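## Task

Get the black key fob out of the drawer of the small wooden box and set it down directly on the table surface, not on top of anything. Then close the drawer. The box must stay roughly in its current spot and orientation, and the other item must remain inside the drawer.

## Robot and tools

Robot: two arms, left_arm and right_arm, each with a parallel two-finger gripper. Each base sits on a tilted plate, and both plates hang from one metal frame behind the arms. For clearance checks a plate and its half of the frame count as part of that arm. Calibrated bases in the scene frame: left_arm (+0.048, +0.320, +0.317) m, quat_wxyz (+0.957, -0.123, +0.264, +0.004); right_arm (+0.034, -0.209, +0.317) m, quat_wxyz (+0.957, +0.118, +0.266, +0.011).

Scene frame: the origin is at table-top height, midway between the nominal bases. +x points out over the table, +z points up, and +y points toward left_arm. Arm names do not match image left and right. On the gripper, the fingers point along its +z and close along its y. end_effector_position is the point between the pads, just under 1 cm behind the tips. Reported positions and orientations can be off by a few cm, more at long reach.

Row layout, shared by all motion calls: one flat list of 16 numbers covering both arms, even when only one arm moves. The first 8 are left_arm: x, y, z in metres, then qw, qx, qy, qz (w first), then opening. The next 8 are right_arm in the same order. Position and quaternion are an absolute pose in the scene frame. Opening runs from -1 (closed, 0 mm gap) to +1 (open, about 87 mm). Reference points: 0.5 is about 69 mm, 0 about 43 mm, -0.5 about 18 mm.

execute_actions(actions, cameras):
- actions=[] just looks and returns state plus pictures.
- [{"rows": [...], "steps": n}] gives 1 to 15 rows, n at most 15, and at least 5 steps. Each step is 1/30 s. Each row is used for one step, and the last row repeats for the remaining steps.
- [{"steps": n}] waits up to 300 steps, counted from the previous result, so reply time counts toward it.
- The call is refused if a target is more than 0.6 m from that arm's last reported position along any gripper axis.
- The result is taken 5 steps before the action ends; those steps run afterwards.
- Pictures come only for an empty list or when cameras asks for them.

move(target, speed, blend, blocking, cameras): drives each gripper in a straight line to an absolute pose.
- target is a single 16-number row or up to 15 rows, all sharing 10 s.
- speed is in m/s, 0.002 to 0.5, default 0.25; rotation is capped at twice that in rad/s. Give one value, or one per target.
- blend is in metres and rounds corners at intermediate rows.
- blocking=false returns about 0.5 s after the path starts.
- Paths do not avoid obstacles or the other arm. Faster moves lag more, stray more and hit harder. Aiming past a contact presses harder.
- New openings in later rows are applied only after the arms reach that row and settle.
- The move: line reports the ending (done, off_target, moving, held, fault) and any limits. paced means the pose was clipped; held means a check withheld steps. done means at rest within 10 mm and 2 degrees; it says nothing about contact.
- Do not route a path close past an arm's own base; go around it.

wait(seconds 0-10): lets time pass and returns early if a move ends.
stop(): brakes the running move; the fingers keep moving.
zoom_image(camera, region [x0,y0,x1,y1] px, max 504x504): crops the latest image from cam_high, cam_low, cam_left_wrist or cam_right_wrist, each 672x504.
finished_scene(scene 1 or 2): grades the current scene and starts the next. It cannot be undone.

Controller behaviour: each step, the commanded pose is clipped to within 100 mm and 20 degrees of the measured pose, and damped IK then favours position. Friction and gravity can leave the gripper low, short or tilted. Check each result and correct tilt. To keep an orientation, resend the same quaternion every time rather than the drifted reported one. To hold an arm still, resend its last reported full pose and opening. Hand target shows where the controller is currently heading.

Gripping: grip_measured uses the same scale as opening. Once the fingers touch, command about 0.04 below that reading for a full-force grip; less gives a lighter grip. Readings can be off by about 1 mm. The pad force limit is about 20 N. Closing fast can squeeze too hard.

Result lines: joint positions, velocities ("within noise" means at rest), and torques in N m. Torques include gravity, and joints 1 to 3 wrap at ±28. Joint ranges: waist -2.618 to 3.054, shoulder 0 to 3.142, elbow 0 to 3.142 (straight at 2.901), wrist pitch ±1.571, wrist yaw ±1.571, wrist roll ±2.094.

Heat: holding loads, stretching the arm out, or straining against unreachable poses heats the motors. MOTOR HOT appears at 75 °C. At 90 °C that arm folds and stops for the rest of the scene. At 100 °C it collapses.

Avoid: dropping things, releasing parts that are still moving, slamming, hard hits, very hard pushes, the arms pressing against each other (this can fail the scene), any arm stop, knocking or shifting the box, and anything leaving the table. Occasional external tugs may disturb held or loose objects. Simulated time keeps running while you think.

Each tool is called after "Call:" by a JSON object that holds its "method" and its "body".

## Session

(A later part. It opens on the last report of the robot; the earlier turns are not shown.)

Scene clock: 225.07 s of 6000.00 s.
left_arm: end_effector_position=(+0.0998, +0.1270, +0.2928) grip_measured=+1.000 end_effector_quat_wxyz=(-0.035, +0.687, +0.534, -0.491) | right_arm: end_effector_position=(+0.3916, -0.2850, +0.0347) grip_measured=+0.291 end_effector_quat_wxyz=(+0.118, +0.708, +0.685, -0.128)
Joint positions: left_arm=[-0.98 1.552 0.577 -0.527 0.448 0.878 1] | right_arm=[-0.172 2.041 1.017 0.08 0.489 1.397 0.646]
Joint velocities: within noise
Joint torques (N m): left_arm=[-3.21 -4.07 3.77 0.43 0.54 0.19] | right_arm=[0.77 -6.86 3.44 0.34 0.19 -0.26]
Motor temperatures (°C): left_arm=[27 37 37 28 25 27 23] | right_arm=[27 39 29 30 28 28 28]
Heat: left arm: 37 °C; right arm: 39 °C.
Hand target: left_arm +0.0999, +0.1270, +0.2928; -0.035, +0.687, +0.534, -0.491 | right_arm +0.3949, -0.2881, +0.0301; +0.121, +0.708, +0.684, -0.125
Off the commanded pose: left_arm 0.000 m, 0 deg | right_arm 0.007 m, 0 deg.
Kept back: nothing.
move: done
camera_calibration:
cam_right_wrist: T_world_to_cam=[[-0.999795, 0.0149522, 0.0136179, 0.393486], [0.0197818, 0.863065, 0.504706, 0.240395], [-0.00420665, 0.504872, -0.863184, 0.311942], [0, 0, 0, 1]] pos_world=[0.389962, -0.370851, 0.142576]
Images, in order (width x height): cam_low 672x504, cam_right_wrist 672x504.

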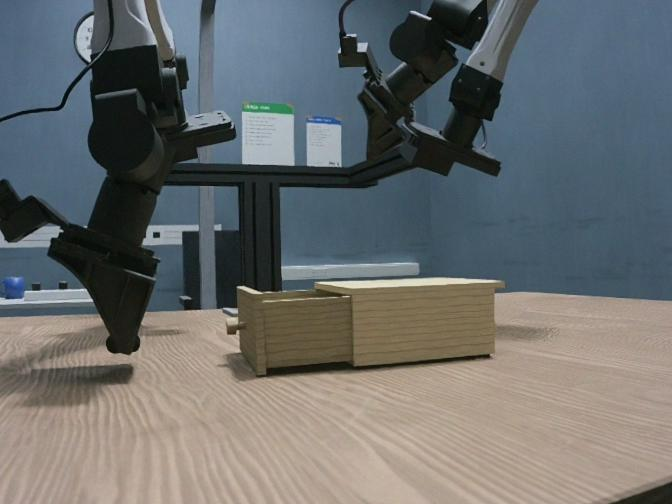

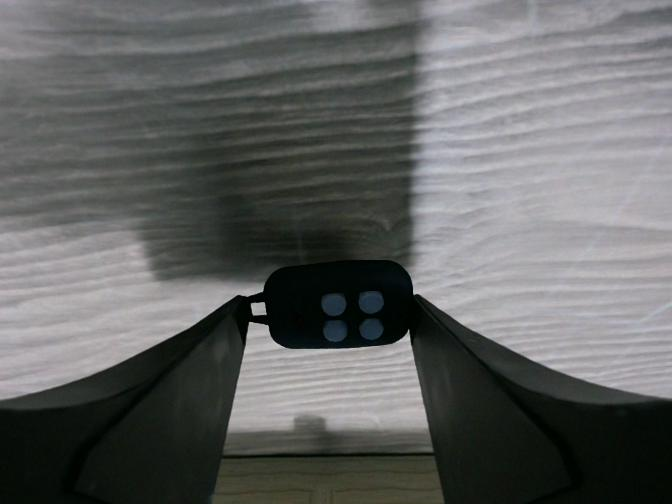

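Call:
{"method": "move", "body": {"target": [0.0998,0.1270,0.2928,-0.035,0.687,0.534,-0.491,1,0.3950,-0.2880,0.0140,0.1257,0.7093,0.6831,-0.1197,0.24], "speed": 0.03, "cameras": ["cam_right_wrist","cam_low"]}}

Call:
{"method": "zoom_image", "body": {"camera": "cam_low", "region": [60, 280, 240, 415]}}

Scene clock: 226.30 s of 6000.00 s.
left_arm: end_effector_position=(+0.0998, +0.1270, +0.2928) grip_measured=+1.000 end_effector_quat_wxyz=(-0.035, +0.687, +0.534, -0.491) | right_arm: end_effector_position=(+0.3946, -0.2854, +0.0195) grip_measured=+0.291 end_effector_quat_wxyz=(+0.125, +0.709, +0.683, -0.121)
Joint positions: left_arm=[-0.98 1.552 0.577 -0.527 0.448 0.878 1] | right_arm=[-0.179 2.099 1.035 0.144 0.482 1.388 0.646]
Joint velocities: within noise
Joint torques (N m): left_arm=[-3.21 -4.08 3.84 0.43 0.55 0.19] | right_arm=[0.76 -6.63 2.86 0.42 0.16 -0.24]
Motor temperatures (°C): left_arm=[27 37 37 28 25 27 23] | right_arm=[27 39 29 30 28 28 28]
Heat: left arm: 37 °C; right arm: 39 °C.
Hand target: left_arm +0.0999, +0.1270, +0.2928; -0.035, +0.687, +0.534, -0.491 | right_arm +0.3949, -0.2879, +0.0142; +0.126, +0.709, +0.683, -0.120
Off the commanded pose: left_arm 0.000 m, 0 deg | right_arm 0.006 m, 0 deg.
Kept back: nothing.
move: done
camera_calibration:
cam_right_wrist: T_world_to_cam=[[-0.99985, 0.0157477, -0.00718184, 0.397362], [0.00997989, 0.86356, 0.504147, 0.252405], [0.0141411, 0.504, -0.863588, 0.291543], [0, 0, 0, 1]] pos_world=[0.39066, -0.371162, 0.127378]
Images, in order (width x height): cam_low 672x504, cam_right_wrist 672x504.

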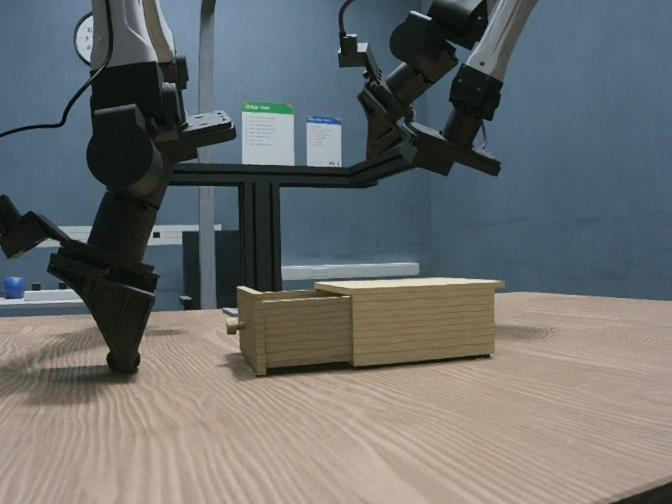

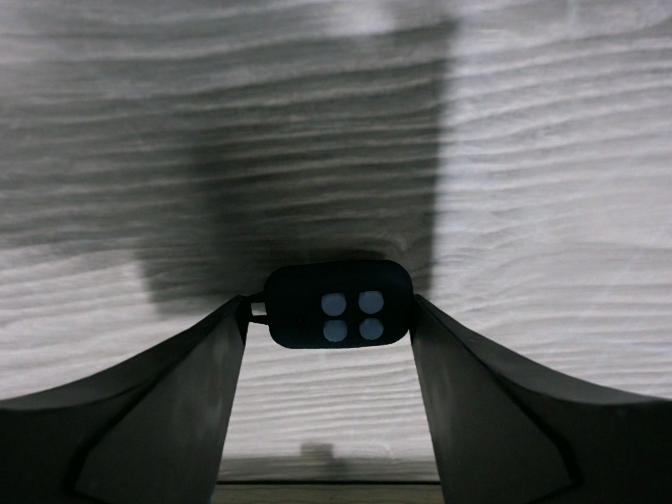

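Scaled by 2.800 from the camera's 672x504 image, which has a finer 960x720 frame.

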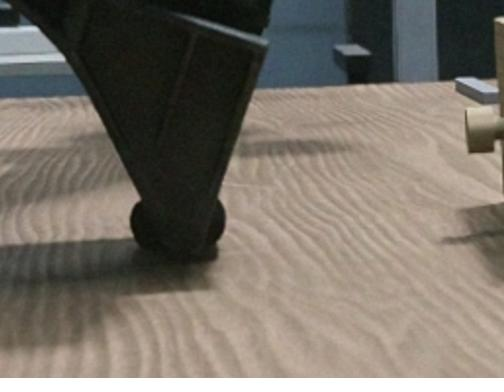

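Call:
{"method": "move", "body": {"target": [0.0998,0.1270,0.2928,-0.035,0.687,0.534,-0.491,1,0.3950,-0.2880,0.0090,0.1257,0.7093,0.6831,-0.1197,0.24], "speed": 0.02, "cameras": ["cam_low"]}}

Call:
{"method": "zoom_image", "body": {"camera": "cam_low", "region": [60, 280, 240, 415]}}

Scene clock: 227.23 s of 6000.00 s.
left_arm: end_effector_position=(+0.0998, +0.1270, +0.2928) grip_measured=+1.000 end_effector_quat_wxyz=(-0.035, +0.687, +0.534, -0.491) | right_arm: end_effector_position=(+0.3944, -0.2845, +0.0149) grip_measured=+0.291 end_effector_quat_wxyz=(+0.125, +0.709, +0.684, -0.121)
Joint positions: left_arm=[-0.98 1.552 0.577 -0.527 0.448 0.878 1] | right_arm=[-0.179 2.117 1.045 0.152 0.48 1.386 0.646]
Joint velocities: within noise
Joint torques (N m): left_arm=[-3.19 -4.05 3.85 0.43 0.53 0.2] | right_arm=[0.5 -6.52 2.85 0.41 0.2 -0.26]
Motor temperatures (°C): left_arm=[27 37 37 28 25 27 23] | right_arm=[27 39 29 30 28 28 28]
Heat: left arm: 37 °C; right arm: 39 °C.
Hand target: left_arm +0.0999, +0.1270, +0.2928; -0.035, +0.687, +0.534, -0.491 | right_arm +0.3948, -0.2879, +0.0092; +0.126, +0.709, +0.683, -0.120
Off the commanded pose: left_arm 0.000 m, 0 deg | right_arm 0.007 m, 0 deg.
Kept back: nothing.
move: done
Images, in order (width x height): cam_low 672x504.

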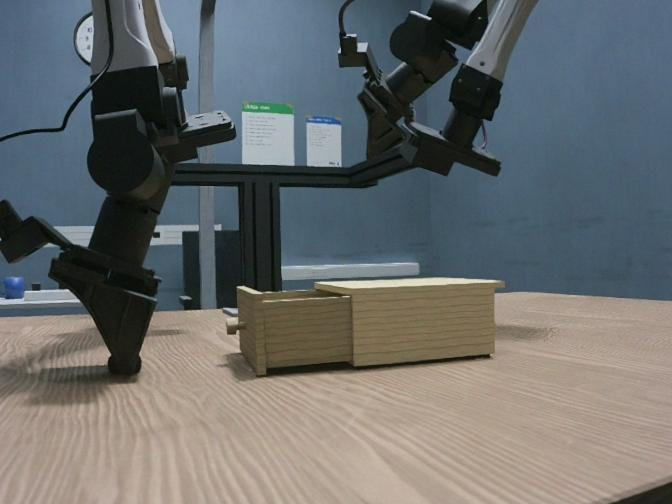

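Scaled by 2.800 from the camera's 672x504 image, which has a finer 960x720 frame.

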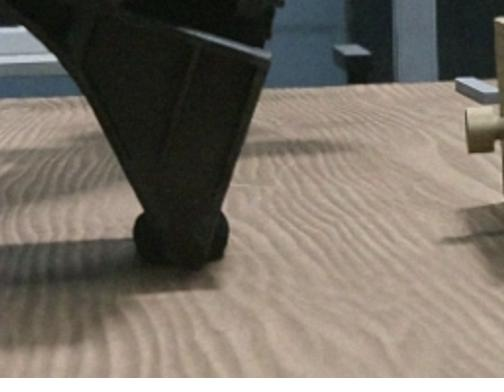

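Call:
{"method": "move", "body": {"target": [0.0998,0.1270,0.2928,-0.035,0.687,0.534,-0.491,1,0.3950,-0.2880,0.0060,0.1257,0.7093,0.6831,-0.1197,0.24], "speed": 0.02, "cameras": ["cam_low"]}}

Call:
{"method": "zoom_image", "body": {"camera": "cam_low", "region": [60, 280, 240, 415]}}

Scene clock: 228.17 s of 6000.00 s.
left_arm: end_effector_position=(+0.0998, +0.1270, +0.2928) grip_measured=+1.000 end_effector_quat_wxyz=(-0.035, +0.687, +0.534, -0.491) | right_arm: end_effector_position=(+0.3943, -0.2844, +0.0146) grip_measured=+0.291 end_effector_quat_wxyz=(+0.124, +0.708, +0.684, -0.121)
Joint positions: left_arm=[-0.98 1.552 0.577 -0.527 0.448 0.878 1] | right_arm=[-0.179 2.117 1.045 0.152 0.48 1.386 0.646]
Joint velocities: within noise
Joint torques (N m): left_arm=[-3.22 -4.1 3.74 0.44 0.54 0.19] | right_arm=[0.42 -5.79 3.52 0.46 0.2 -0.26]
Motor temperatures (°C): left_arm=[27 37 37 28 25 27 23] | right_arm=[27 39 29 30 28 28 28]
Heat: left arm: 37 °C; right arm: 39 °C.
Hand target: left_arm +0.0999, +0.1270, +0.2928; -0.035, +0.687, +0.534, -0.491 | right_arm +0.3947, -0.2879, +0.0064; +0.126, +0.709, +0.683, -0.120
Off the commanded pose: left_arm 0.000 m, 0 deg | right_arm 0.009 m, 0 deg.
Kept back: nothing.
move: done
Images, in order (width x height): cam_low 672x504.

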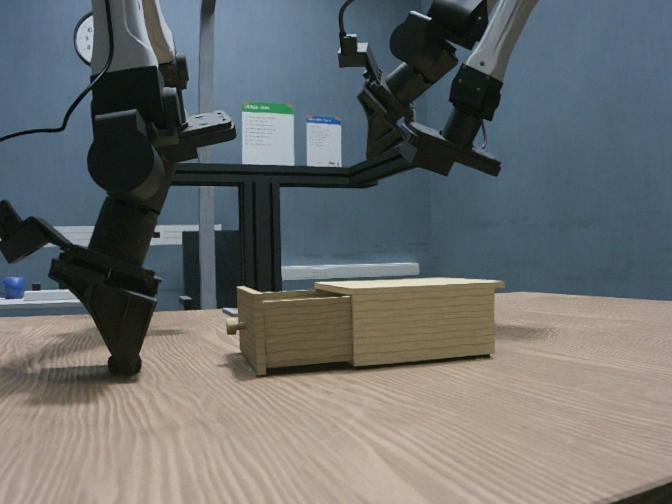

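Scaled by 2.800 from the camera's 672x504 image, which has a finer 960x720 frame.

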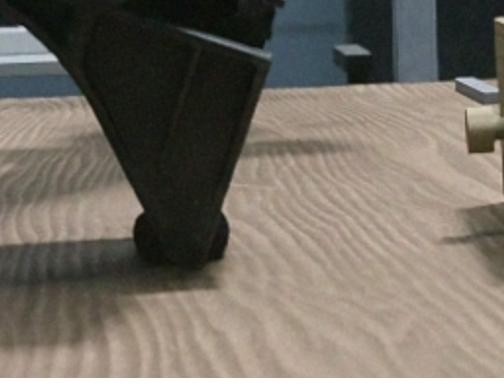

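Call:
{"method": "move", "body": {"target": [0.0998,0.1270,0.2928,-0.035,0.687,0.534,-0.491,1,0.3950,-0.2880,0.0030,0.1257,0.7093,0.6831,-0.1197,0.24], "speed": 0.02, "cameras": ["cam_low","cam_right_wrist"]}}

Call:
{"method": "zoom_image", "body": {"camera": "cam_low", "region": [60, 280, 240, 415]}}

Scene clock: 229.10 s of 6000.00 s.
left_arm: end_effector_position=(+0.0998, +0.1270, +0.2928) grip_measured=+1.000 end_effector_quat_wxyz=(-0.035, +0.687, +0.534, -0.491) | right_arm: end_effector_position=(+0.3943, -0.2844, +0.0143) grip_measured=+0.291 end_effector_quat_wxyz=(+0.124, +0.708, +0.684, -0.121)
Joint positions: left_arm=[-0.98 1.552 0.577 -0.527 0.448 0.878 1] | right_arm=[-0.179 2.119 1.046 0.153 0.48 1.385 0.646]
Joint velocities: within noise
Joint torques (N m): left_arm=[-3.19 -4.14 3.82 0.44 0.55 0.2] | right_arm=[0.39 -5.03 3.95 0.53 0.18 -0.21]
Motor temperatures (°C): left_arm=[27 37 37 28 25 27 23] | right_arm=[26 39 29 30 28 28 28]
Heat: left arm: 37 °C; right arm: 39 °C.
Hand target: left_arm +0.0999, +0.1270, +0.2928; -0.035, +0.687, +0.534, -0.491 | right_arm +0.3947, -0.2880, +0.0036; +0.126, +0.709, +0.683, -0.120
Off the commanded pose: left_arm 0.000 m, 0 deg | right_arm 0.012 m, 0 deg.
Kept back: nothing.
move: off_target (right_arm)
camera_calibration:
cam_right_wrist: T_world_to_cam=[[-0.999904, 0.012672, -0.00568666, 0.396212], [0.00805881, 0.862761, 0.505548, 0.25464], [0.0113125, 0.505454, -0.86278, 0.288053], [0, 0, 0, 1]] pos_world=[0.390863, -0.370311, 0.122047]
Images, in order (width x height): cam_low 672x504, cam_right_wrist 672x504.

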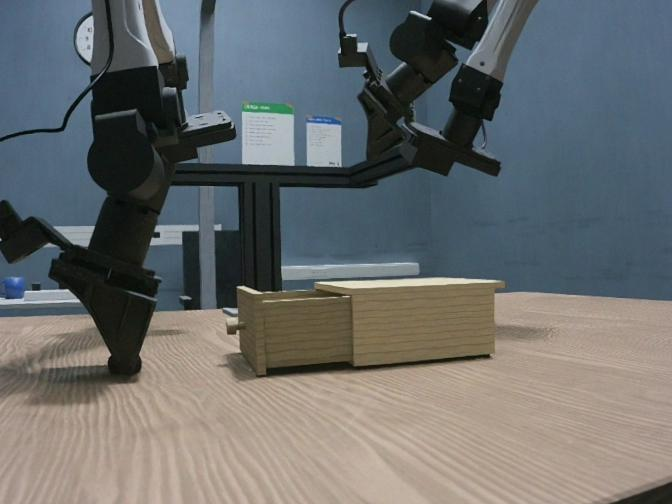

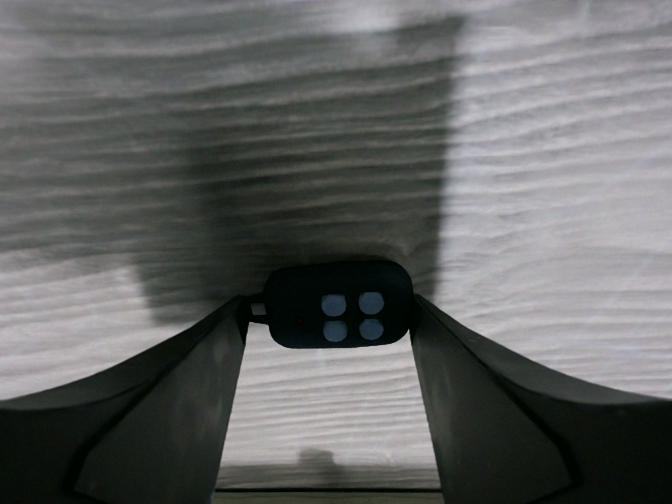

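Scaled by 2.800 from the camera's 672x504 image, which has a finer 960x720 frame.

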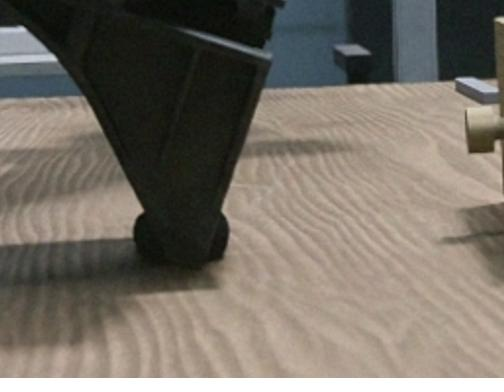

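Call:
{"method": "execute_actions", "body": {"actions": [{"rows":[[0.0998,0.1270,0.2928,-0.035,0.687,0.534,-0.491,1,0.3950,-0.2880,0.0080,0.1257,0.7093,0.6831,-0.1197,0.25],[0.0998,0.1270,0.2928,-0.035,0.687,0.534,-0.491,1,0.3950,-0.2880,0.0080,0.1257,0.7093,0.6831,-0.1197,0.265],[0.0998,0.1270,0.2928,-0.035,0.687,0.534,-0.491,1,0.3950,-0.2880,0.0080,0.1257,0.7093,0.6831,-0.1197,0.28],[0.0998,0.1270,0.2928,-0.035,0.687,0.534,-0.491,1,0.3950,-0.2880,0.0080,0.1257,0.7093,0.6831,-0.1197,0.29],[0.0998,0.1270,0.2928,-0.035,0.687,0.534,-0.491,1,0.3950,-0.2880,0.0080,0.1257,0.7093,0.6831,-0.1197,0.30],[0.0998,0.1270,0.2928,-0.035,0.687,0.534,-0.491,1,0.3950,-0.2880,0.0080,0.1257,0.7093,0.6831,-0.1197,0.31],[0.0998,0.1270,0.2928,-0.035,0.687,0.534,-0.491,1,0.3950,-0.2880,0.0080,0.1257,0.7093,0.6831,-0.1197,0.33],[0.0998,0.1270,0.2928,-0.035,0.687,0.534,-0.491,1,0.3950,-0.2880,0.0080,0.1257,0.7093,0.6831,-0.1197,0.35],[0.0998,0.1270,0.2928,-0.035,0.687,0.534,-0.491,1,0.3950,-0.2880,0.0080,0.1257,0.7093,0.6831,-0.1197,0.38],[0.0998,0.1270,0.2928,-0.035,0.687,0.534,-0.491,1,0.3950,-0.2880,0.0080,0.1257,0.7093,0.6831,-0.1197,0.42],[0.0998,0.1270,0.2928,-0.035,0.687,0.534,-0.491,1,0.3950,-0.2880,0.0080,0.1257,0.7093,0.6831,-0.1197,0.47],[0.0998,0.1270,0.2928,-0.035,0.687,0.534,-0.491,1,0.3950,-0.2880,0.0080,0.1257,0.7093,0.6831,-0.1197,0.52],[0.0998,0.1270,0.2928,-0.035,0.687,0.534,-0.491,1,0.3950,-0.2880,0.0080,0.1257,0.7093,0.6831,-0.1197,0.57],[0.0998,0.1270,0.2928,-0.035,0.687,0.534,-0.491,1,0.3950,-0.2880,0.0080,0.1257,0.7093,0.6831,-0.1197,0.6]],"steps":15}], "cameras": ["cam_right_wrist","cam_low"]}}

Call:
{"method": "zoom_image", "body": {"camera": "cam_low", "region": [60, 280, 240, 415]}}

Scene clock: 230.07 s of 6000.00 s.
left_arm: end_effector_position=(+0.0998, +0.1270, +0.2928) grip_measured=+1.000 end_effector_quat_wxyz=(-0.035, +0.687, +0.534, -0.491) | right_arm: end_effector_position=(+0.3937, -0.2844, +0.0143) grip_measured=+0.402 end_effector_quat_wxyz=(+0.124, +0.708, +0.685, -0.122)
Joint positions: left_arm=[-0.98 1.552 0.577 -0.527 0.448 0.878 1] | right_arm=[-0.179 2.119 1.046 0.151 0.481 1.384 0.701]
Joint velocities: left_arm=[within noise] | right_arm=[0.002 -0.002 -0.007 -0.022 0.022 0.051 0.389]
Joint torques (N m): left_arm=[-3.26 -4.1 3.79 0.43 0.55 0.2] | right_arm=[0.49 -6.35 3.03 0.53 0.19 -0.2]
Motor temperatures (°C): left_arm=[27 37 37 28 25 27 23] | right_arm=[26 39 29 30 28 28 28]
Heat: left arm: 37 °C; right arm: 39 °C.
Steps of this call (1-19: nothing new was sent; 20-29: this action's first 10). Readings (end_effector_position of left_arm | right_arm):
20: (+0.0998, +0.1270, +0.2928) | (+0.3943, -0.2844, +0.0143)
21: (+0.0998, +0.1270, +0.2928) | (+0.3943, -0.2844, +0.0143)
23: (+0.0998, +0.1270, +0.2928) | (+0.3943, -0.2844, +0.0143)
27: (+0.0998, +0.1270, +0.2928) | (+0.3942, -0.2843, +0.0143)
29: the state above
camera_calibration:
cam_right_wrist: T_world_to_cam=[[-0.999932, 0.0113335, -0.00291997, 0.395169], [0.00830516, 0.862923, 0.505268, 0.254618], [0.00824618, 0.505209, -0.862958, 0.289201], [0, 0, 0, 1]] pos_world=[0.390642, -0.370301, 0.122072]
Images, in order (width x height): cam_low 672x504, cam_right_wrist 672x504.

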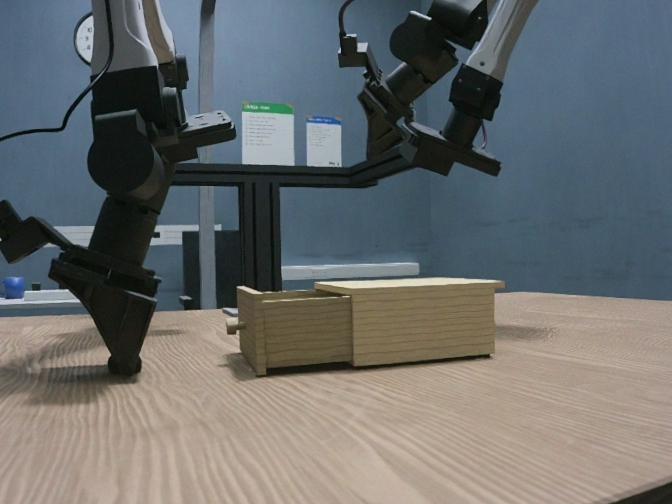

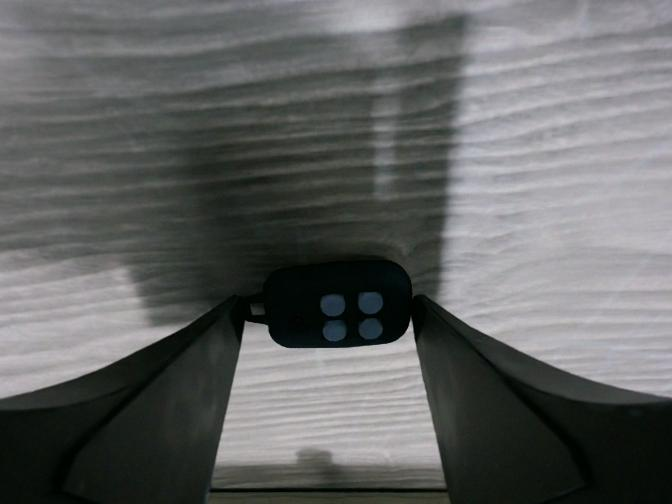

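Scaled by 2.800 from the camera's 672x504 image, which has a finer 960x720 frame.

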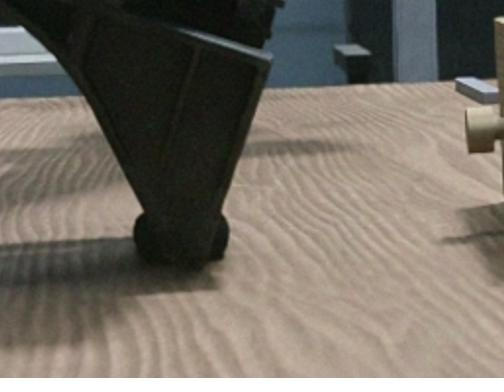

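Released; it stayed. Lift straight up slowly with fingers wide.

Call:
{"method": "move", "body": {"target": [[0.0998,0.1270,0.2928,-0.035,0.687,0.534,-0.491,1,0.3940,-0.2880,0.0080,0.1257,0.7093,0.6831,-0.1197,0.65],[0.0998,0.1270,0.2928,-0.035,0.687,0.534,-0.491,1,0.3990,-0.2880,0.0600,0.1257,0.7093,0.6831,-0.1197,0.65],[0.0998,0.1270,0.2928,-0.035,0.687,0.534,-0.491,1,0.3990,-0.2880,0.1500,0.1257,0.7093,0.6831,-0.1197,0.65]], "speed": [0.03,0.04,0.1]}}

Scene clock: 233.93 s of 6000.00 s.
left_arm: end_effector_position=(+0.0998, +0.1270, +0.2928) grip_measured=+1.000 end_effector_quat_wxyz=(-0.035, +0.687, +0.534, -0.491) | right_arm: end_effector_position=(+0.3953, -0.2874, +0.1396) grip_measured=+0.650 end_effector_quat_wxyz=(+0.116, +0.707, +0.686, -0.123)
Joint positions: left_arm=[-0.98 1.552 0.577 -0.527 0.448 0.878 1] | right_arm=[-0.135 1.652 0.935 -0.24 0.499 1.426 0.825]
Joint velocities: within noise
Joint torques (N m): left_arm=[-3.21 -4.08 3.81 0.43 0.55 0.2] | right_arm=[2.3 -10.18 3.33 0.08 0.42 -0.03]
Motor temperatures (°C): left_arm=[27 37 37 28 25 27 23] | right_arm=[26 39 29 30 28 28 28]
Heat: left arm: 37 °C; right arm: 39 °C.
Hand target: left_arm +0.0999, +0.1270, +0.2928; -0.035, +0.687, +0.534, -0.491 | right_arm +0.3991, -0.2881, +0.1496; +0.126, +0.709, +0.683, -0.119
Off your previous action's commanded pose at its last step (step 5 of this call): left_arm 0.000 m, 0 deg | right_arm 0.008 m, 1 deg.
Off the commanded pose: left_arm 0.000 m, 0 deg | right_arm 0.011 m, 1 deg.
Kept back: nothing.
move: off_target (right_arm)
camera_calibration:
cam_right_wrist: T_world_to_cam=[[-0.999895, 0.01061, 0.00982455, 0.395179], [0.014151, 0.857711, 0.513937, 0.188913], [-0.00297375, 0.514022, -0.857772, 0.405098], [0, 0, 0, 1]] pos_world=[0.39367, -0.374455, 0.24651]

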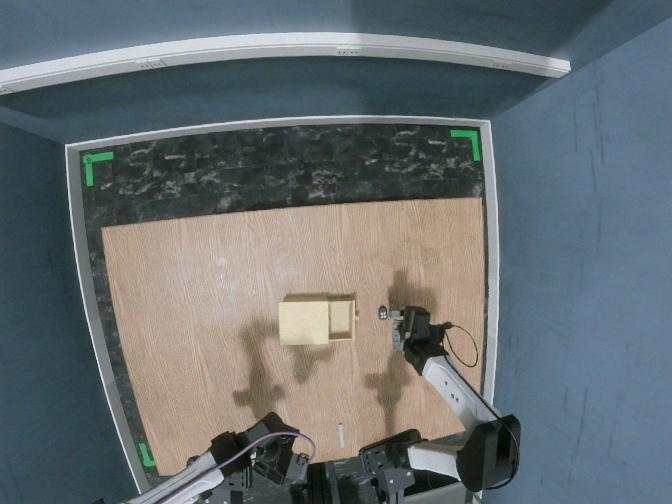

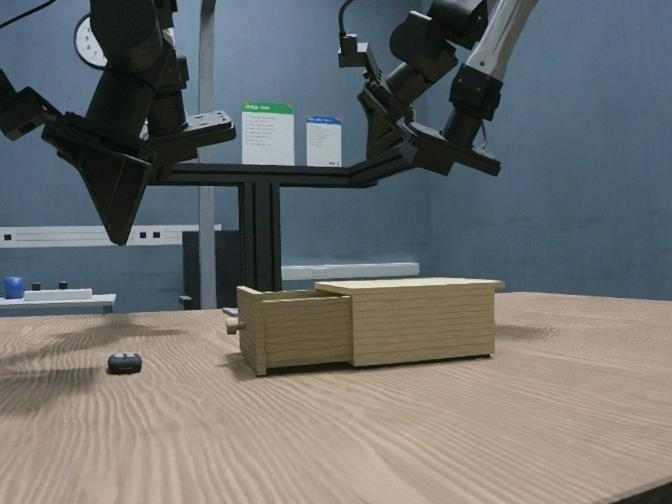

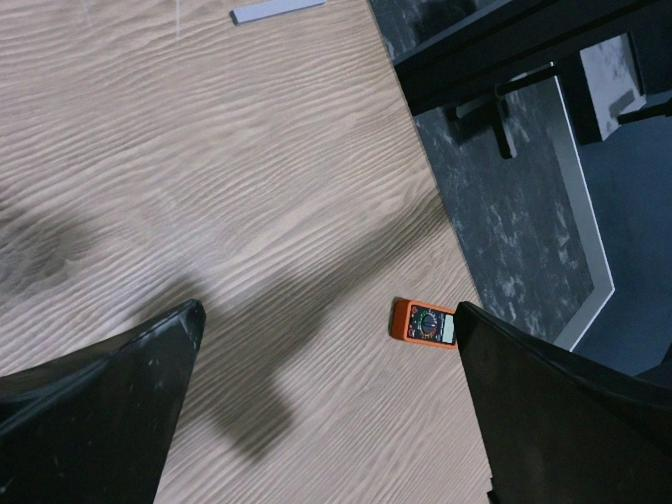

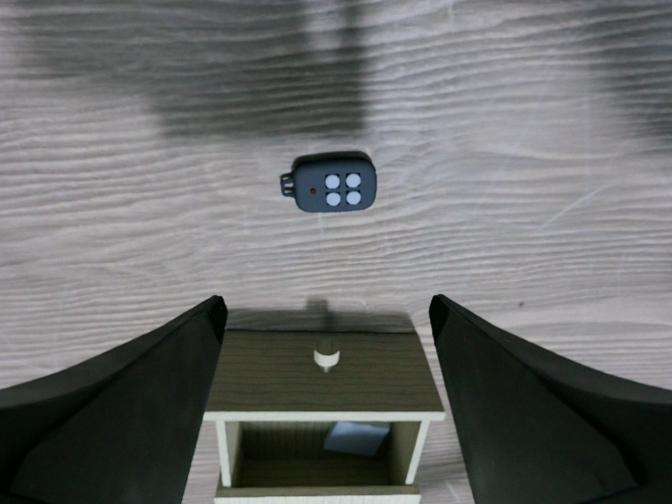

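Call:
{"method": "move", "body": {"target": [[0.0998,0.1270,0.2928,-0.035,0.687,0.534,-0.491,1,0.4040,-0.2300,0.1500,0.0450,0.7250,0.6860,-0.0450,0.65],[0.0998,0.1270,0.2928,-0.035,0.687,0.534,-0.491,1,0.4040,-0.2000,0.1300,-0.0297,0.7307,0.6813,0.0319,0.0]], "speed": 0.1, "blend": 0.02}}

Scene clock: 238.30 s of 6000.00 s.
left_arm: end_effector_position=(+0.0998, +0.1270, +0.2928) grip_measured=+1.000 end_effector_quat_wxyz=(-0.035, +0.687, +0.534, -0.491) | right_arm: end_effector_position=(+0.3967, -0.1974, +0.1337) grip_measured=+0.000 end_effector_quat_wxyz=(-0.033, +0.729, +0.684, +0.026)
Joint positions: left_arm=[-0.98 1.552 0.577 -0.527 0.448 0.878 1] | right_arm=[-0.097 1.712 0.946 -0.258 0.1 1.509 0.5]
Joint velocities: within noise
Joint torques (N m): left_arm=[-3.21 -4.07 3.81 0.44 0.56 0.18] | right_arm=[0.79 -6.01 5.5 0.21 -0.08 -0.2]
Motor temperatures (°C): left_arm=[27 37 37 27 25 27 23] | right_arm=[26 39 29 29 28 28 28]
Heat: left arm: 37 °C; right arm: 39 °C.
Hand target: left_arm +0.0999, +0.1270, +0.2928; -0.035, +0.687, +0.534, -0.491 | right_arm +0.4038, -0.2001, +0.1302; -0.030, +0.731, +0.681, +0.032
Off the commanded pose: left_arm 0.000 m, 0 deg | right_arm 0.009 m, 1 deg.
Kept back: nothing.
move: done
camera_calibration:
cam_right_wrist: T_world_to_cam=[[-0.999048, 0.042684, 0.0090338, 0.401722], [0.0317842, 0.570193, 0.820895, 0.00985453], [0.029888, 0.820401, -0.571007, 0.362934], [0, 0, 0, 1]] pos_world=[0.390178, -0.320517, 0.195519]

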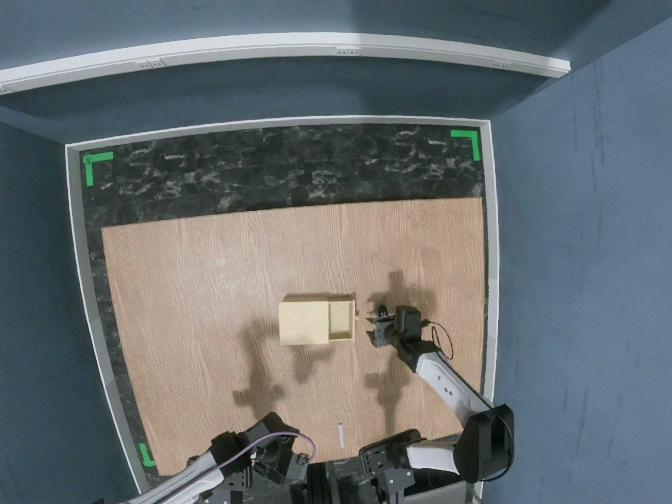

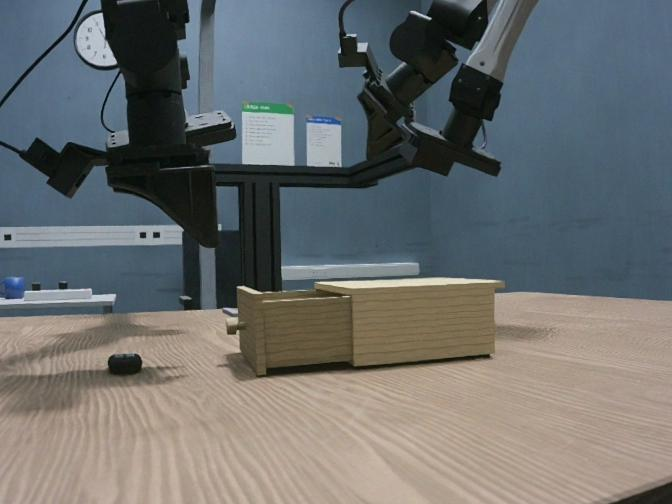

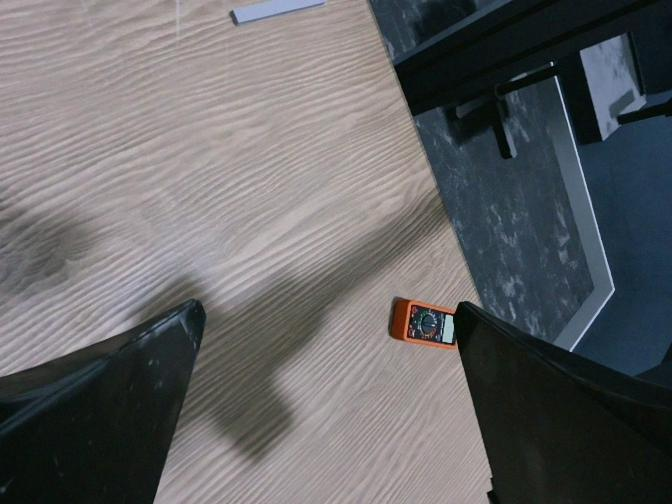

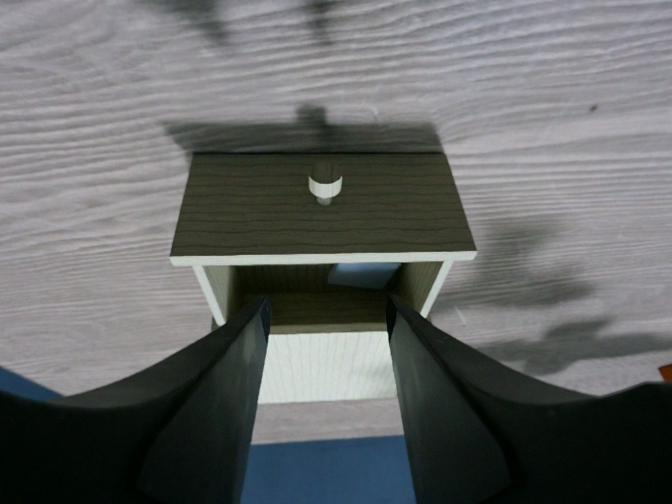

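Call:
{"method": "move", "body": {"target": [0.0998,0.1270,0.2928,-0.035,0.687,0.534,-0.491,1,0.4040,-0.2000,0.0300,-0.0297,0.7307,0.6813,0.0319,0.0], "speed": 0.08, "cameras": ["cam_right_wrist","cam_low"]}}

Scene clock: 240.33 s of 6000.00 s.
left_arm: end_effector_position=(+0.0998, +0.1270, +0.2928) grip_measured=+1.000 end_effector_quat_wxyz=(-0.035, +0.687, +0.534, -0.491) | right_arm: end_effector_position=(+0.4027, -0.1979, +0.0353) grip_measured=+0.000 end_effector_quat_wxyz=(-0.031, +0.731, +0.681, +0.029)
Joint positions: left_arm=[-0.98 1.552 0.577 -0.527 0.448 0.878 1] | right_arm=[-0.145 2.083 1.074 -0.004 0.074 1.475 0.5]
Joint velocities: within noise
Joint torques (N m): left_arm=[-3.23 -4.11 3.84 0.43 0.54 0.2] | right_arm=[1.06 -6.65 3.14 0.29 -0.06 -0.27]
Motor temperatures (°C): left_arm=[27 37 37 27 25 27 23] | right_arm=[26 39 29 29 28 28 28]
Heat: left arm: 37 °C; right arm: 39 °C.
Hand target: left_arm +0.0999, +0.1270, +0.2928; -0.035, +0.687, +0.534, -0.491 | right_arm +0.4038, -0.2001, +0.0301; -0.030, +0.731, +0.681, +0.032
Off the commanded pose: left_arm 0.000 m, 0 deg | right_arm 0.006 m, 0 deg.
Kept back: nothing.
move: done
camera_calibration:
cam_right_wrist: T_world_to_cam=[[-0.998748, 0.0499702, 0.0021561, 0.410189], [0.0303278, 0.570752, 0.820562, 0.0914819], [0.039773, 0.8196, -0.571554, 0.302771], [0, 0, 0, 1]] pos_world=[0.394859, -0.320862, 0.097099]
Images, in order (width x height): cam_low 672x504, cam_right_wrist 672x504.

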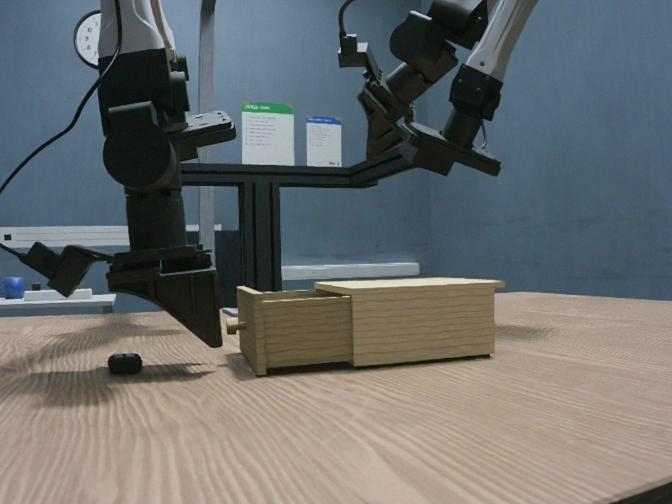

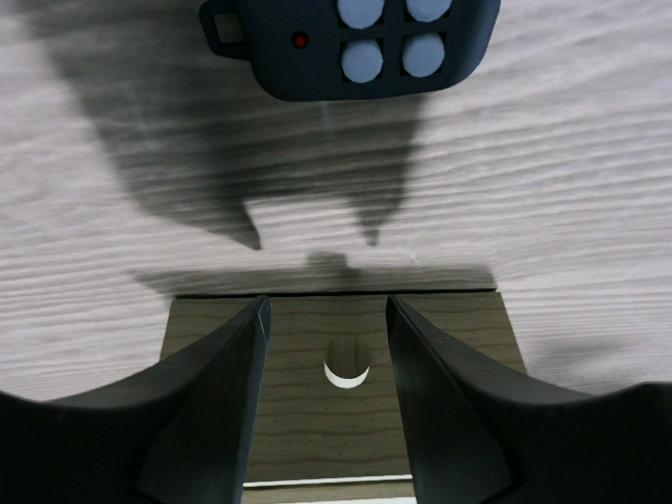

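Call:
{"method": "move", "body": {"target": [0.0998,0.1270,0.2928,-0.035,0.687,0.534,-0.491,1,0.3960,-0.1930,0.0300,-0.0297,0.7307,0.6813,0.0319,0.0], "speed": 0.04, "cameras": ["cam_right_wrist"]}}

Scene clock: 241.30 s of 6000.00 s.
left_arm: end_effector_position=(+0.0998, +0.1270, +0.2928) grip_measured=+1.000 end_effector_quat_wxyz=(-0.035, +0.687, +0.534, -0.491) | right_arm: end_effector_position=(+0.3995, -0.1971, +0.0340) grip_measured=+0.000 end_effector_quat_wxyz=(-0.027, +0.731, +0.681, +0.031)
Joint positions: left_arm=[-0.98 1.552 0.577 -0.527 0.448 0.878 1] | right_arm=[-0.145 2.083 1.052 0.027 0.074 1.475 0.5]
Joint velocities: within noise
Joint torques (N m): left_arm=[-3.22 -4.08 3.85 0.43 0.54 0.2] | right_arm=[2.44 -6.9 1.37 0.23 0 -0.11]
Motor temperatures (°C): left_arm=[27 37 37 27 25 27 23] | right_arm=[26 39 29 29 28 28 28]
Heat: left arm: 37 °C; right arm: 39 °C.
Hand target: left_arm +0.0999, +0.1270, +0.2928; -0.035, +0.687, +0.534, -0.491 | right_arm +0.3959, -0.1931, +0.0301; -0.030, +0.731, +0.681, +0.032
Off the commanded pose: left_arm 0.000 m, 0 deg | right_arm 0.007 m, 0 deg.
Kept back: nothing.
move: done
camera_calibration:
cam_right_wrist: T_world_to_cam=[[-0.99866, 0.0513397, -0.00644933, 0.407531], [0.0241057, 0.571908, 0.819964, 0.0949205], [0.0457851, 0.81871, -0.572379, 0.299023], [0, 0, 0, 1]] pos_world=[0.391006, -0.320022, 0.0959516]
Images, in order (width x height): cam_right_wrist 672x504.

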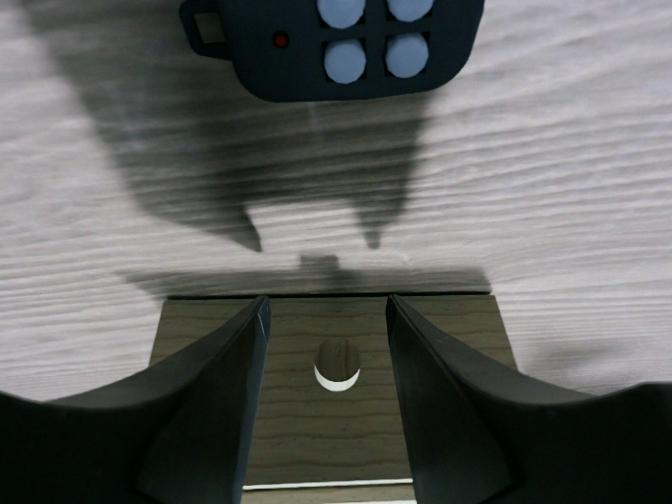

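Call:
{"method": "move", "body": {"target": [0.0998,0.1270,0.2928,-0.035,0.687,0.534,-0.491,1,0.3955,-0.1700,0.0290,-0.0297,0.7307,0.6813,0.0319,0.0], "speed": 0.04, "cameras": ["cam_right_wrist","cam_low"]}}

Scene clock: 242.43 s of 6000.00 s.
left_arm: end_effector_position=(+0.0998, +0.1270, +0.2928) grip_measured=+1.000 end_effector_quat_wxyz=(-0.035, +0.687, +0.534, -0.491) | right_arm: end_effector_position=(+0.4016, -0.1734, +0.0350) grip_measured=+0.000 end_effector_quat_wxyz=(-0.029, +0.730, +0.682, +0.039)
Joint positions: left_arm=[-0.98 1.552 0.577 -0.527 0.448 0.878 1] | right_arm=[-0.087 2.094 1.047 0.045 0.092 1.518 0.5]
Joint velocities: within noise
Joint torques (N m): left_arm=[-3.23 -4.07 3.79 0.44 0.54 0.18] | right_arm=[3.06 -6.57 1.24 0.23 0.14 -0.04]
Motor temperatures (°C): left_arm=[27 37 37 27 25 27 23] | right_arm=[26 39 29 29 28 28 28]
Heat: left arm: 37 °C; right arm: 39 °C.
Hand target: left_arm +0.0999, +0.1270, +0.2928; -0.035, +0.687, +0.534, -0.491 | right_arm +0.3953, -0.1700, +0.0292; -0.030, +0.731, +0.682, +0.032
Off the commanded pose: left_arm 0.000 m, 0 deg | right_arm 0.009 m, 1 deg.
Kept back: nothing.
move: done
camera_calibration:
cam_right_wrist: T_world_to_cam=[[-0.998763, 0.0474677, -0.0147879, 0.408041], [0.0144662, 0.562021, 0.826997, 0.0824317], [0.0475668, 0.82576, -0.562013, 0.280188], [0, 0, 0, 1]] pos_world=[0.393016, -0.297065, 0.0953327]
Images, in order (width x height): cam_low 672x504, cam_right_wrist 672x504.

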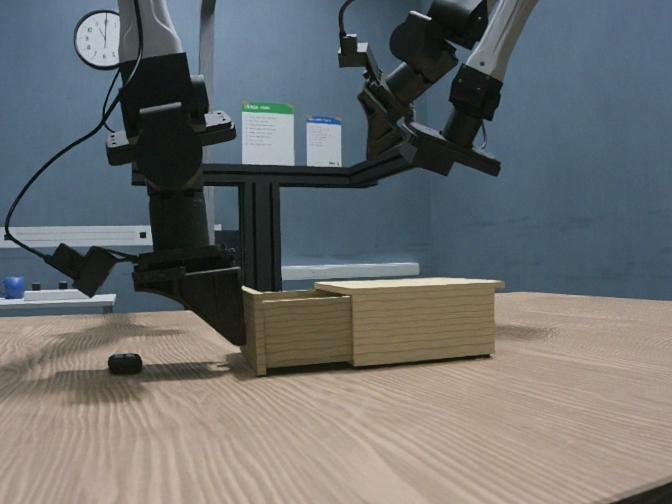

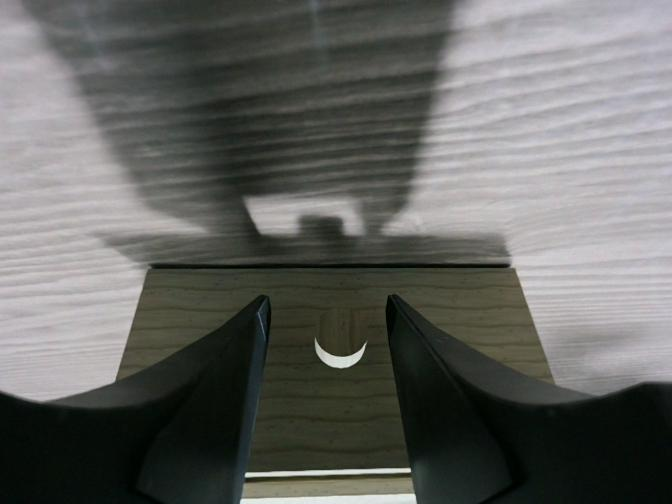

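Call:
{"method": "move", "body": {"target": [0.0998,0.1270,0.2928,-0.035,0.687,0.534,-0.491,1,0.3965,-0.1400,0.0290,-0.0297,0.7307,0.6813,0.0319,0.0], "speed": 0.04, "cameras": ["cam_right_wrist","cam_low"]}}

Scene clock: 243.73 s of 6000.00 s.
left_arm: end_effector_position=(+0.0998, +0.1270, +0.2928) grip_measured=+1.000 end_effector_quat_wxyz=(-0.035, +0.687, +0.534, -0.491) | right_arm: end_effector_position=(+0.4020, -0.1653, +0.0310) grip_measured=+0.000 end_effector_quat_wxyz=(-0.004, +0.740, +0.672, +0.013)
Joint positions: left_arm=[-0.98 1.552 0.577 -0.527 0.448 0.878 1] | right_arm=[-0.033 2.109 1.047 0.057 0.194 1.592 0.5]
Joint velocities: within noise
Joint torques (N m): left_arm=[-3.19 -4.12 3.81 0.44 0.54 0.19] | right_arm=[5.9 -6.01 1.94 0.19 -0.4 -0.06]
Motor temperatures (°C): left_arm=[27 37 37 27 25 27 23] | right_arm=[26 39 29 29 28 28 28]
Heat: left arm: 37 °C; right arm: 39 °C.
Hand target: left_arm +0.0999, +0.1270, +0.2928; -0.035, +0.687, +0.534, -0.491 | right_arm +0.3958, -0.1408, +0.0300; -0.030, +0.731, +0.681, +0.031
Off the commanded pose: left_arm 0.000 m, 0 deg | right_arm 0.026 m, 4 deg.
Kept back: nothing.
move: off_target (right_arm)
camera_calibration:
cam_right_wrist: T_world_to_cam=[[-0.997062, 0.0753006, -0.0140673, 0.411931], [0.0356591, 0.618771, 0.784762, 0.0833062], [0.0677974, 0.781954, -0.619638, 0.2577], [0, 0, 0, 1]] pos_world=[0.390279, -0.284075, 0.1001]
Images, in order (width x height): cam_low 672x504, cam_right_wrist 672x504.

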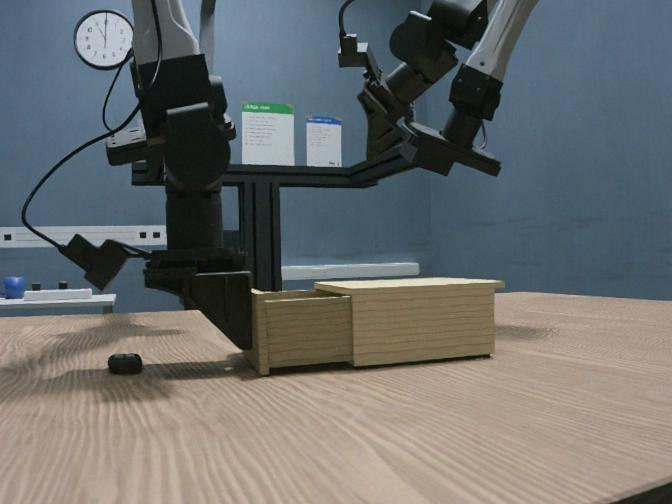

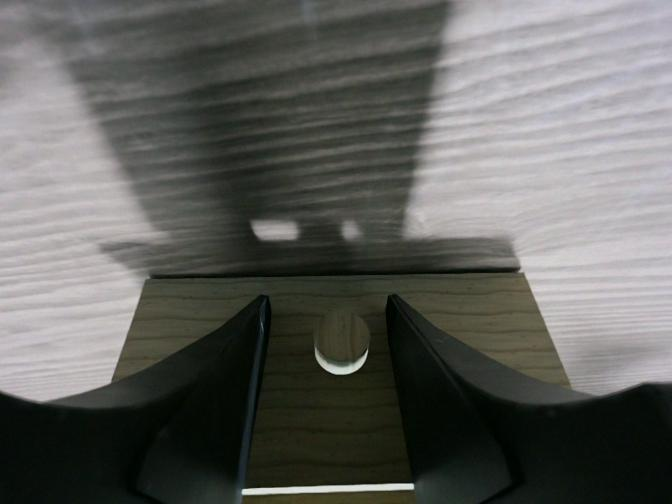

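Call:
{"method": "move", "body": {"target": [0.0998,0.1270,0.2928,-0.035,0.687,0.534,-0.491,1,0.3970,-0.1150,0.0290,-0.0297,0.7307,0.6813,0.0319,0.0], "speed": 0.03, "cameras": ["cam_right_wrist","cam_low"]}}

Scene clock: 245.10 s of 6000.00 s.
left_arm: end_effector_position=(+0.0998, +0.1270, +0.2928) grip_measured=+1.000 end_effector_quat_wxyz=(-0.035, +0.687, +0.534, -0.491) | right_arm: end_effector_position=(+0.4019, -0.1414, +0.0301) grip_measured=+0.000 end_effector_quat_wxyz=(-0.001, +0.740, +0.672, +0.013)
Joint positions: left_arm=[-0.98 1.552 0.577 -0.527 0.448 0.878 1] | right_arm=[0.031 2.133 1.055 0.065 0.231 1.648 0.5]
Joint velocities: within noise
Joint torques (N m): left_arm=[-3.26 -4.08 3.81 0.44 0.55 0.18] | right_arm=[6.48 -6.02 2.7 0.1 -0.41 -0.09]
Motor temperatures (°C): left_arm=[27 37 37 27 25 27 23] | right_arm=[26 39 29 29 28 28 28]
Heat: left arm: 37 °C; right arm: 39 °C.
Hand target: left_arm +0.0999, +0.1270, +0.2928; -0.035, +0.687, +0.534, -0.491 | right_arm +0.3962, -0.1158, +0.0300; -0.030, +0.731, +0.681, +0.031
Off the commanded pose: left_arm 0.000 m, 0 deg | right_arm 0.027 m, 4 deg.
Kept back: nothing.
move: off_target (right_arm)
camera_calibration:
cam_right_wrist: T_world_to_cam=[[-0.996936, 0.0762777, -0.0173566, 0.410161], [0.0339139, 0.621367, 0.782786, 0.0704024], [0.0704939, 0.779798, -0.622049, 0.237139], [0, 0, 0, 1]] pos_world=[0.3898, -0.259952, 0.099521]
Images, in order (width x height): cam_low 672x504, cam_right_wrist 672x504.

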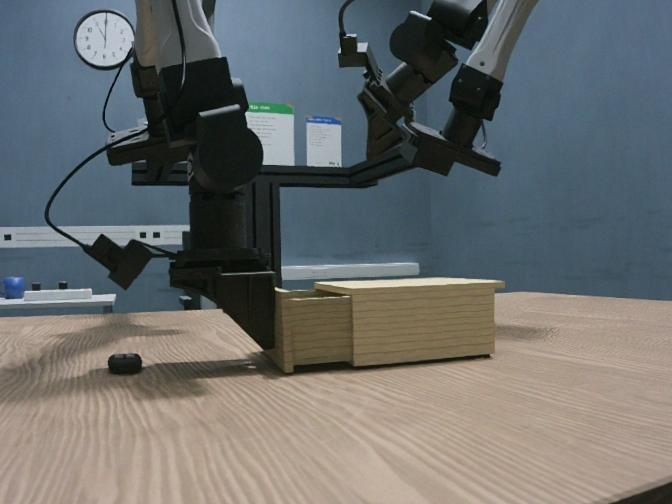

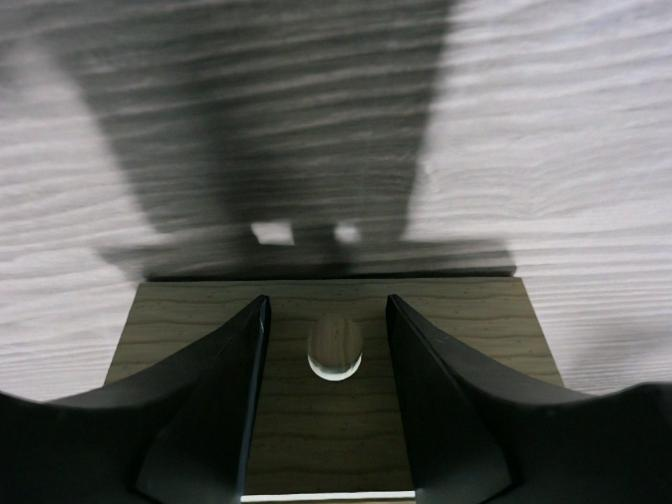

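Call:
{"method": "move", "body": {"target": [0.0998,0.1270,0.2928,-0.035,0.687,0.534,-0.491,1,0.3990,-0.0900,0.0290,-0.0297,0.7307,0.6813,0.0319,0.0], "speed": 0.03, "cameras": ["cam_right_wrist","cam_low"]}}

Scene clock: 246.47 s of 6000.00 s.
left_arm: end_effector_position=(+0.0998, +0.1270, +0.2928) grip_measured=+1.000 end_effector_quat_wxyz=(-0.035, +0.687, +0.534, -0.491) | right_arm: end_effector_position=(+0.4041, -0.1168, +0.0292) grip_measured=+0.000 end_effector_quat_wxyz=(-0.001, +0.739, +0.673, +0.014)
Joint positions: left_arm=[-0.98 1.552 0.577 -0.527 0.448 0.878 1] | right_arm=[0.095 2.164 1.084 0.056 0.264 1.699 0.5]
Joint velocities: within noise
Joint torques (N m): left_arm=[-3.22 -4.07 3.74 0.44 0.54 0.19] | right_arm=[7.02 -6.17 2.89 0.07 -0.43 0]
Motor temperatures (°C): left_arm=[27 37 37 27 25 27 23] | right_arm=[26 39 29 29 28 28 28]
Heat: left arm: 37 °C; right arm: 39 °C.
Hand target: left_arm +0.0999, +0.1270, +0.2928; -0.035, +0.687, +0.534, -0.491 | right_arm +0.3983, -0.0909, +0.0300; -0.030, +0.731, +0.681, +0.031
Off the commanded pose: left_arm 0.000 m, 0 deg | right_arm 0.027 m, 4 deg.
Kept back: nothing.
move: off_target (right_arm)
camera_calibration:
cam_right_wrist: T_world_to_cam=[[-0.997186, 0.0723727, -0.0195443, 0.41021], [0.0297641, 0.621511, 0.78284, 0.0573425], [0.0688033, 0.780055, -0.621916, 0.217935], [0, 0, 0, 1]] pos_world=[0.392354, -0.235329, 0.0986648]
Images, in order (width x height): cam_low 672x504, cam_right_wrist 672x504.

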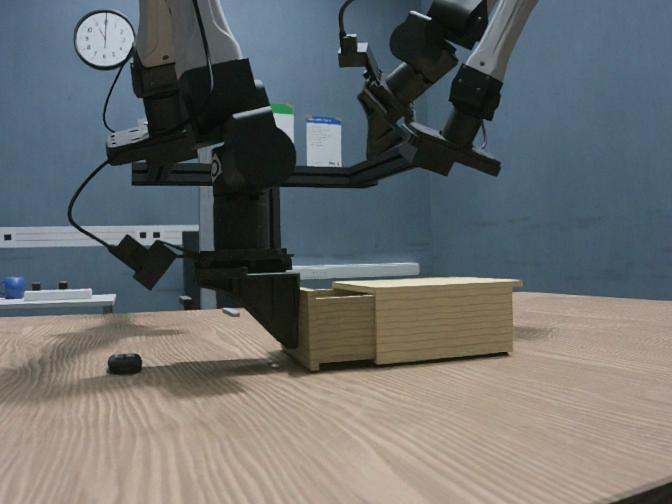

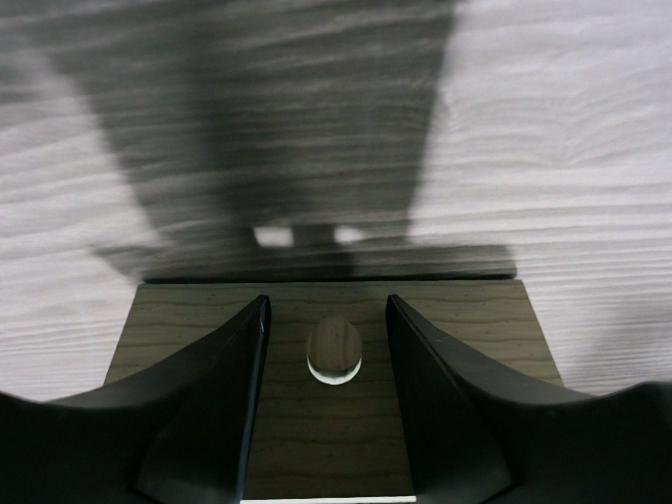

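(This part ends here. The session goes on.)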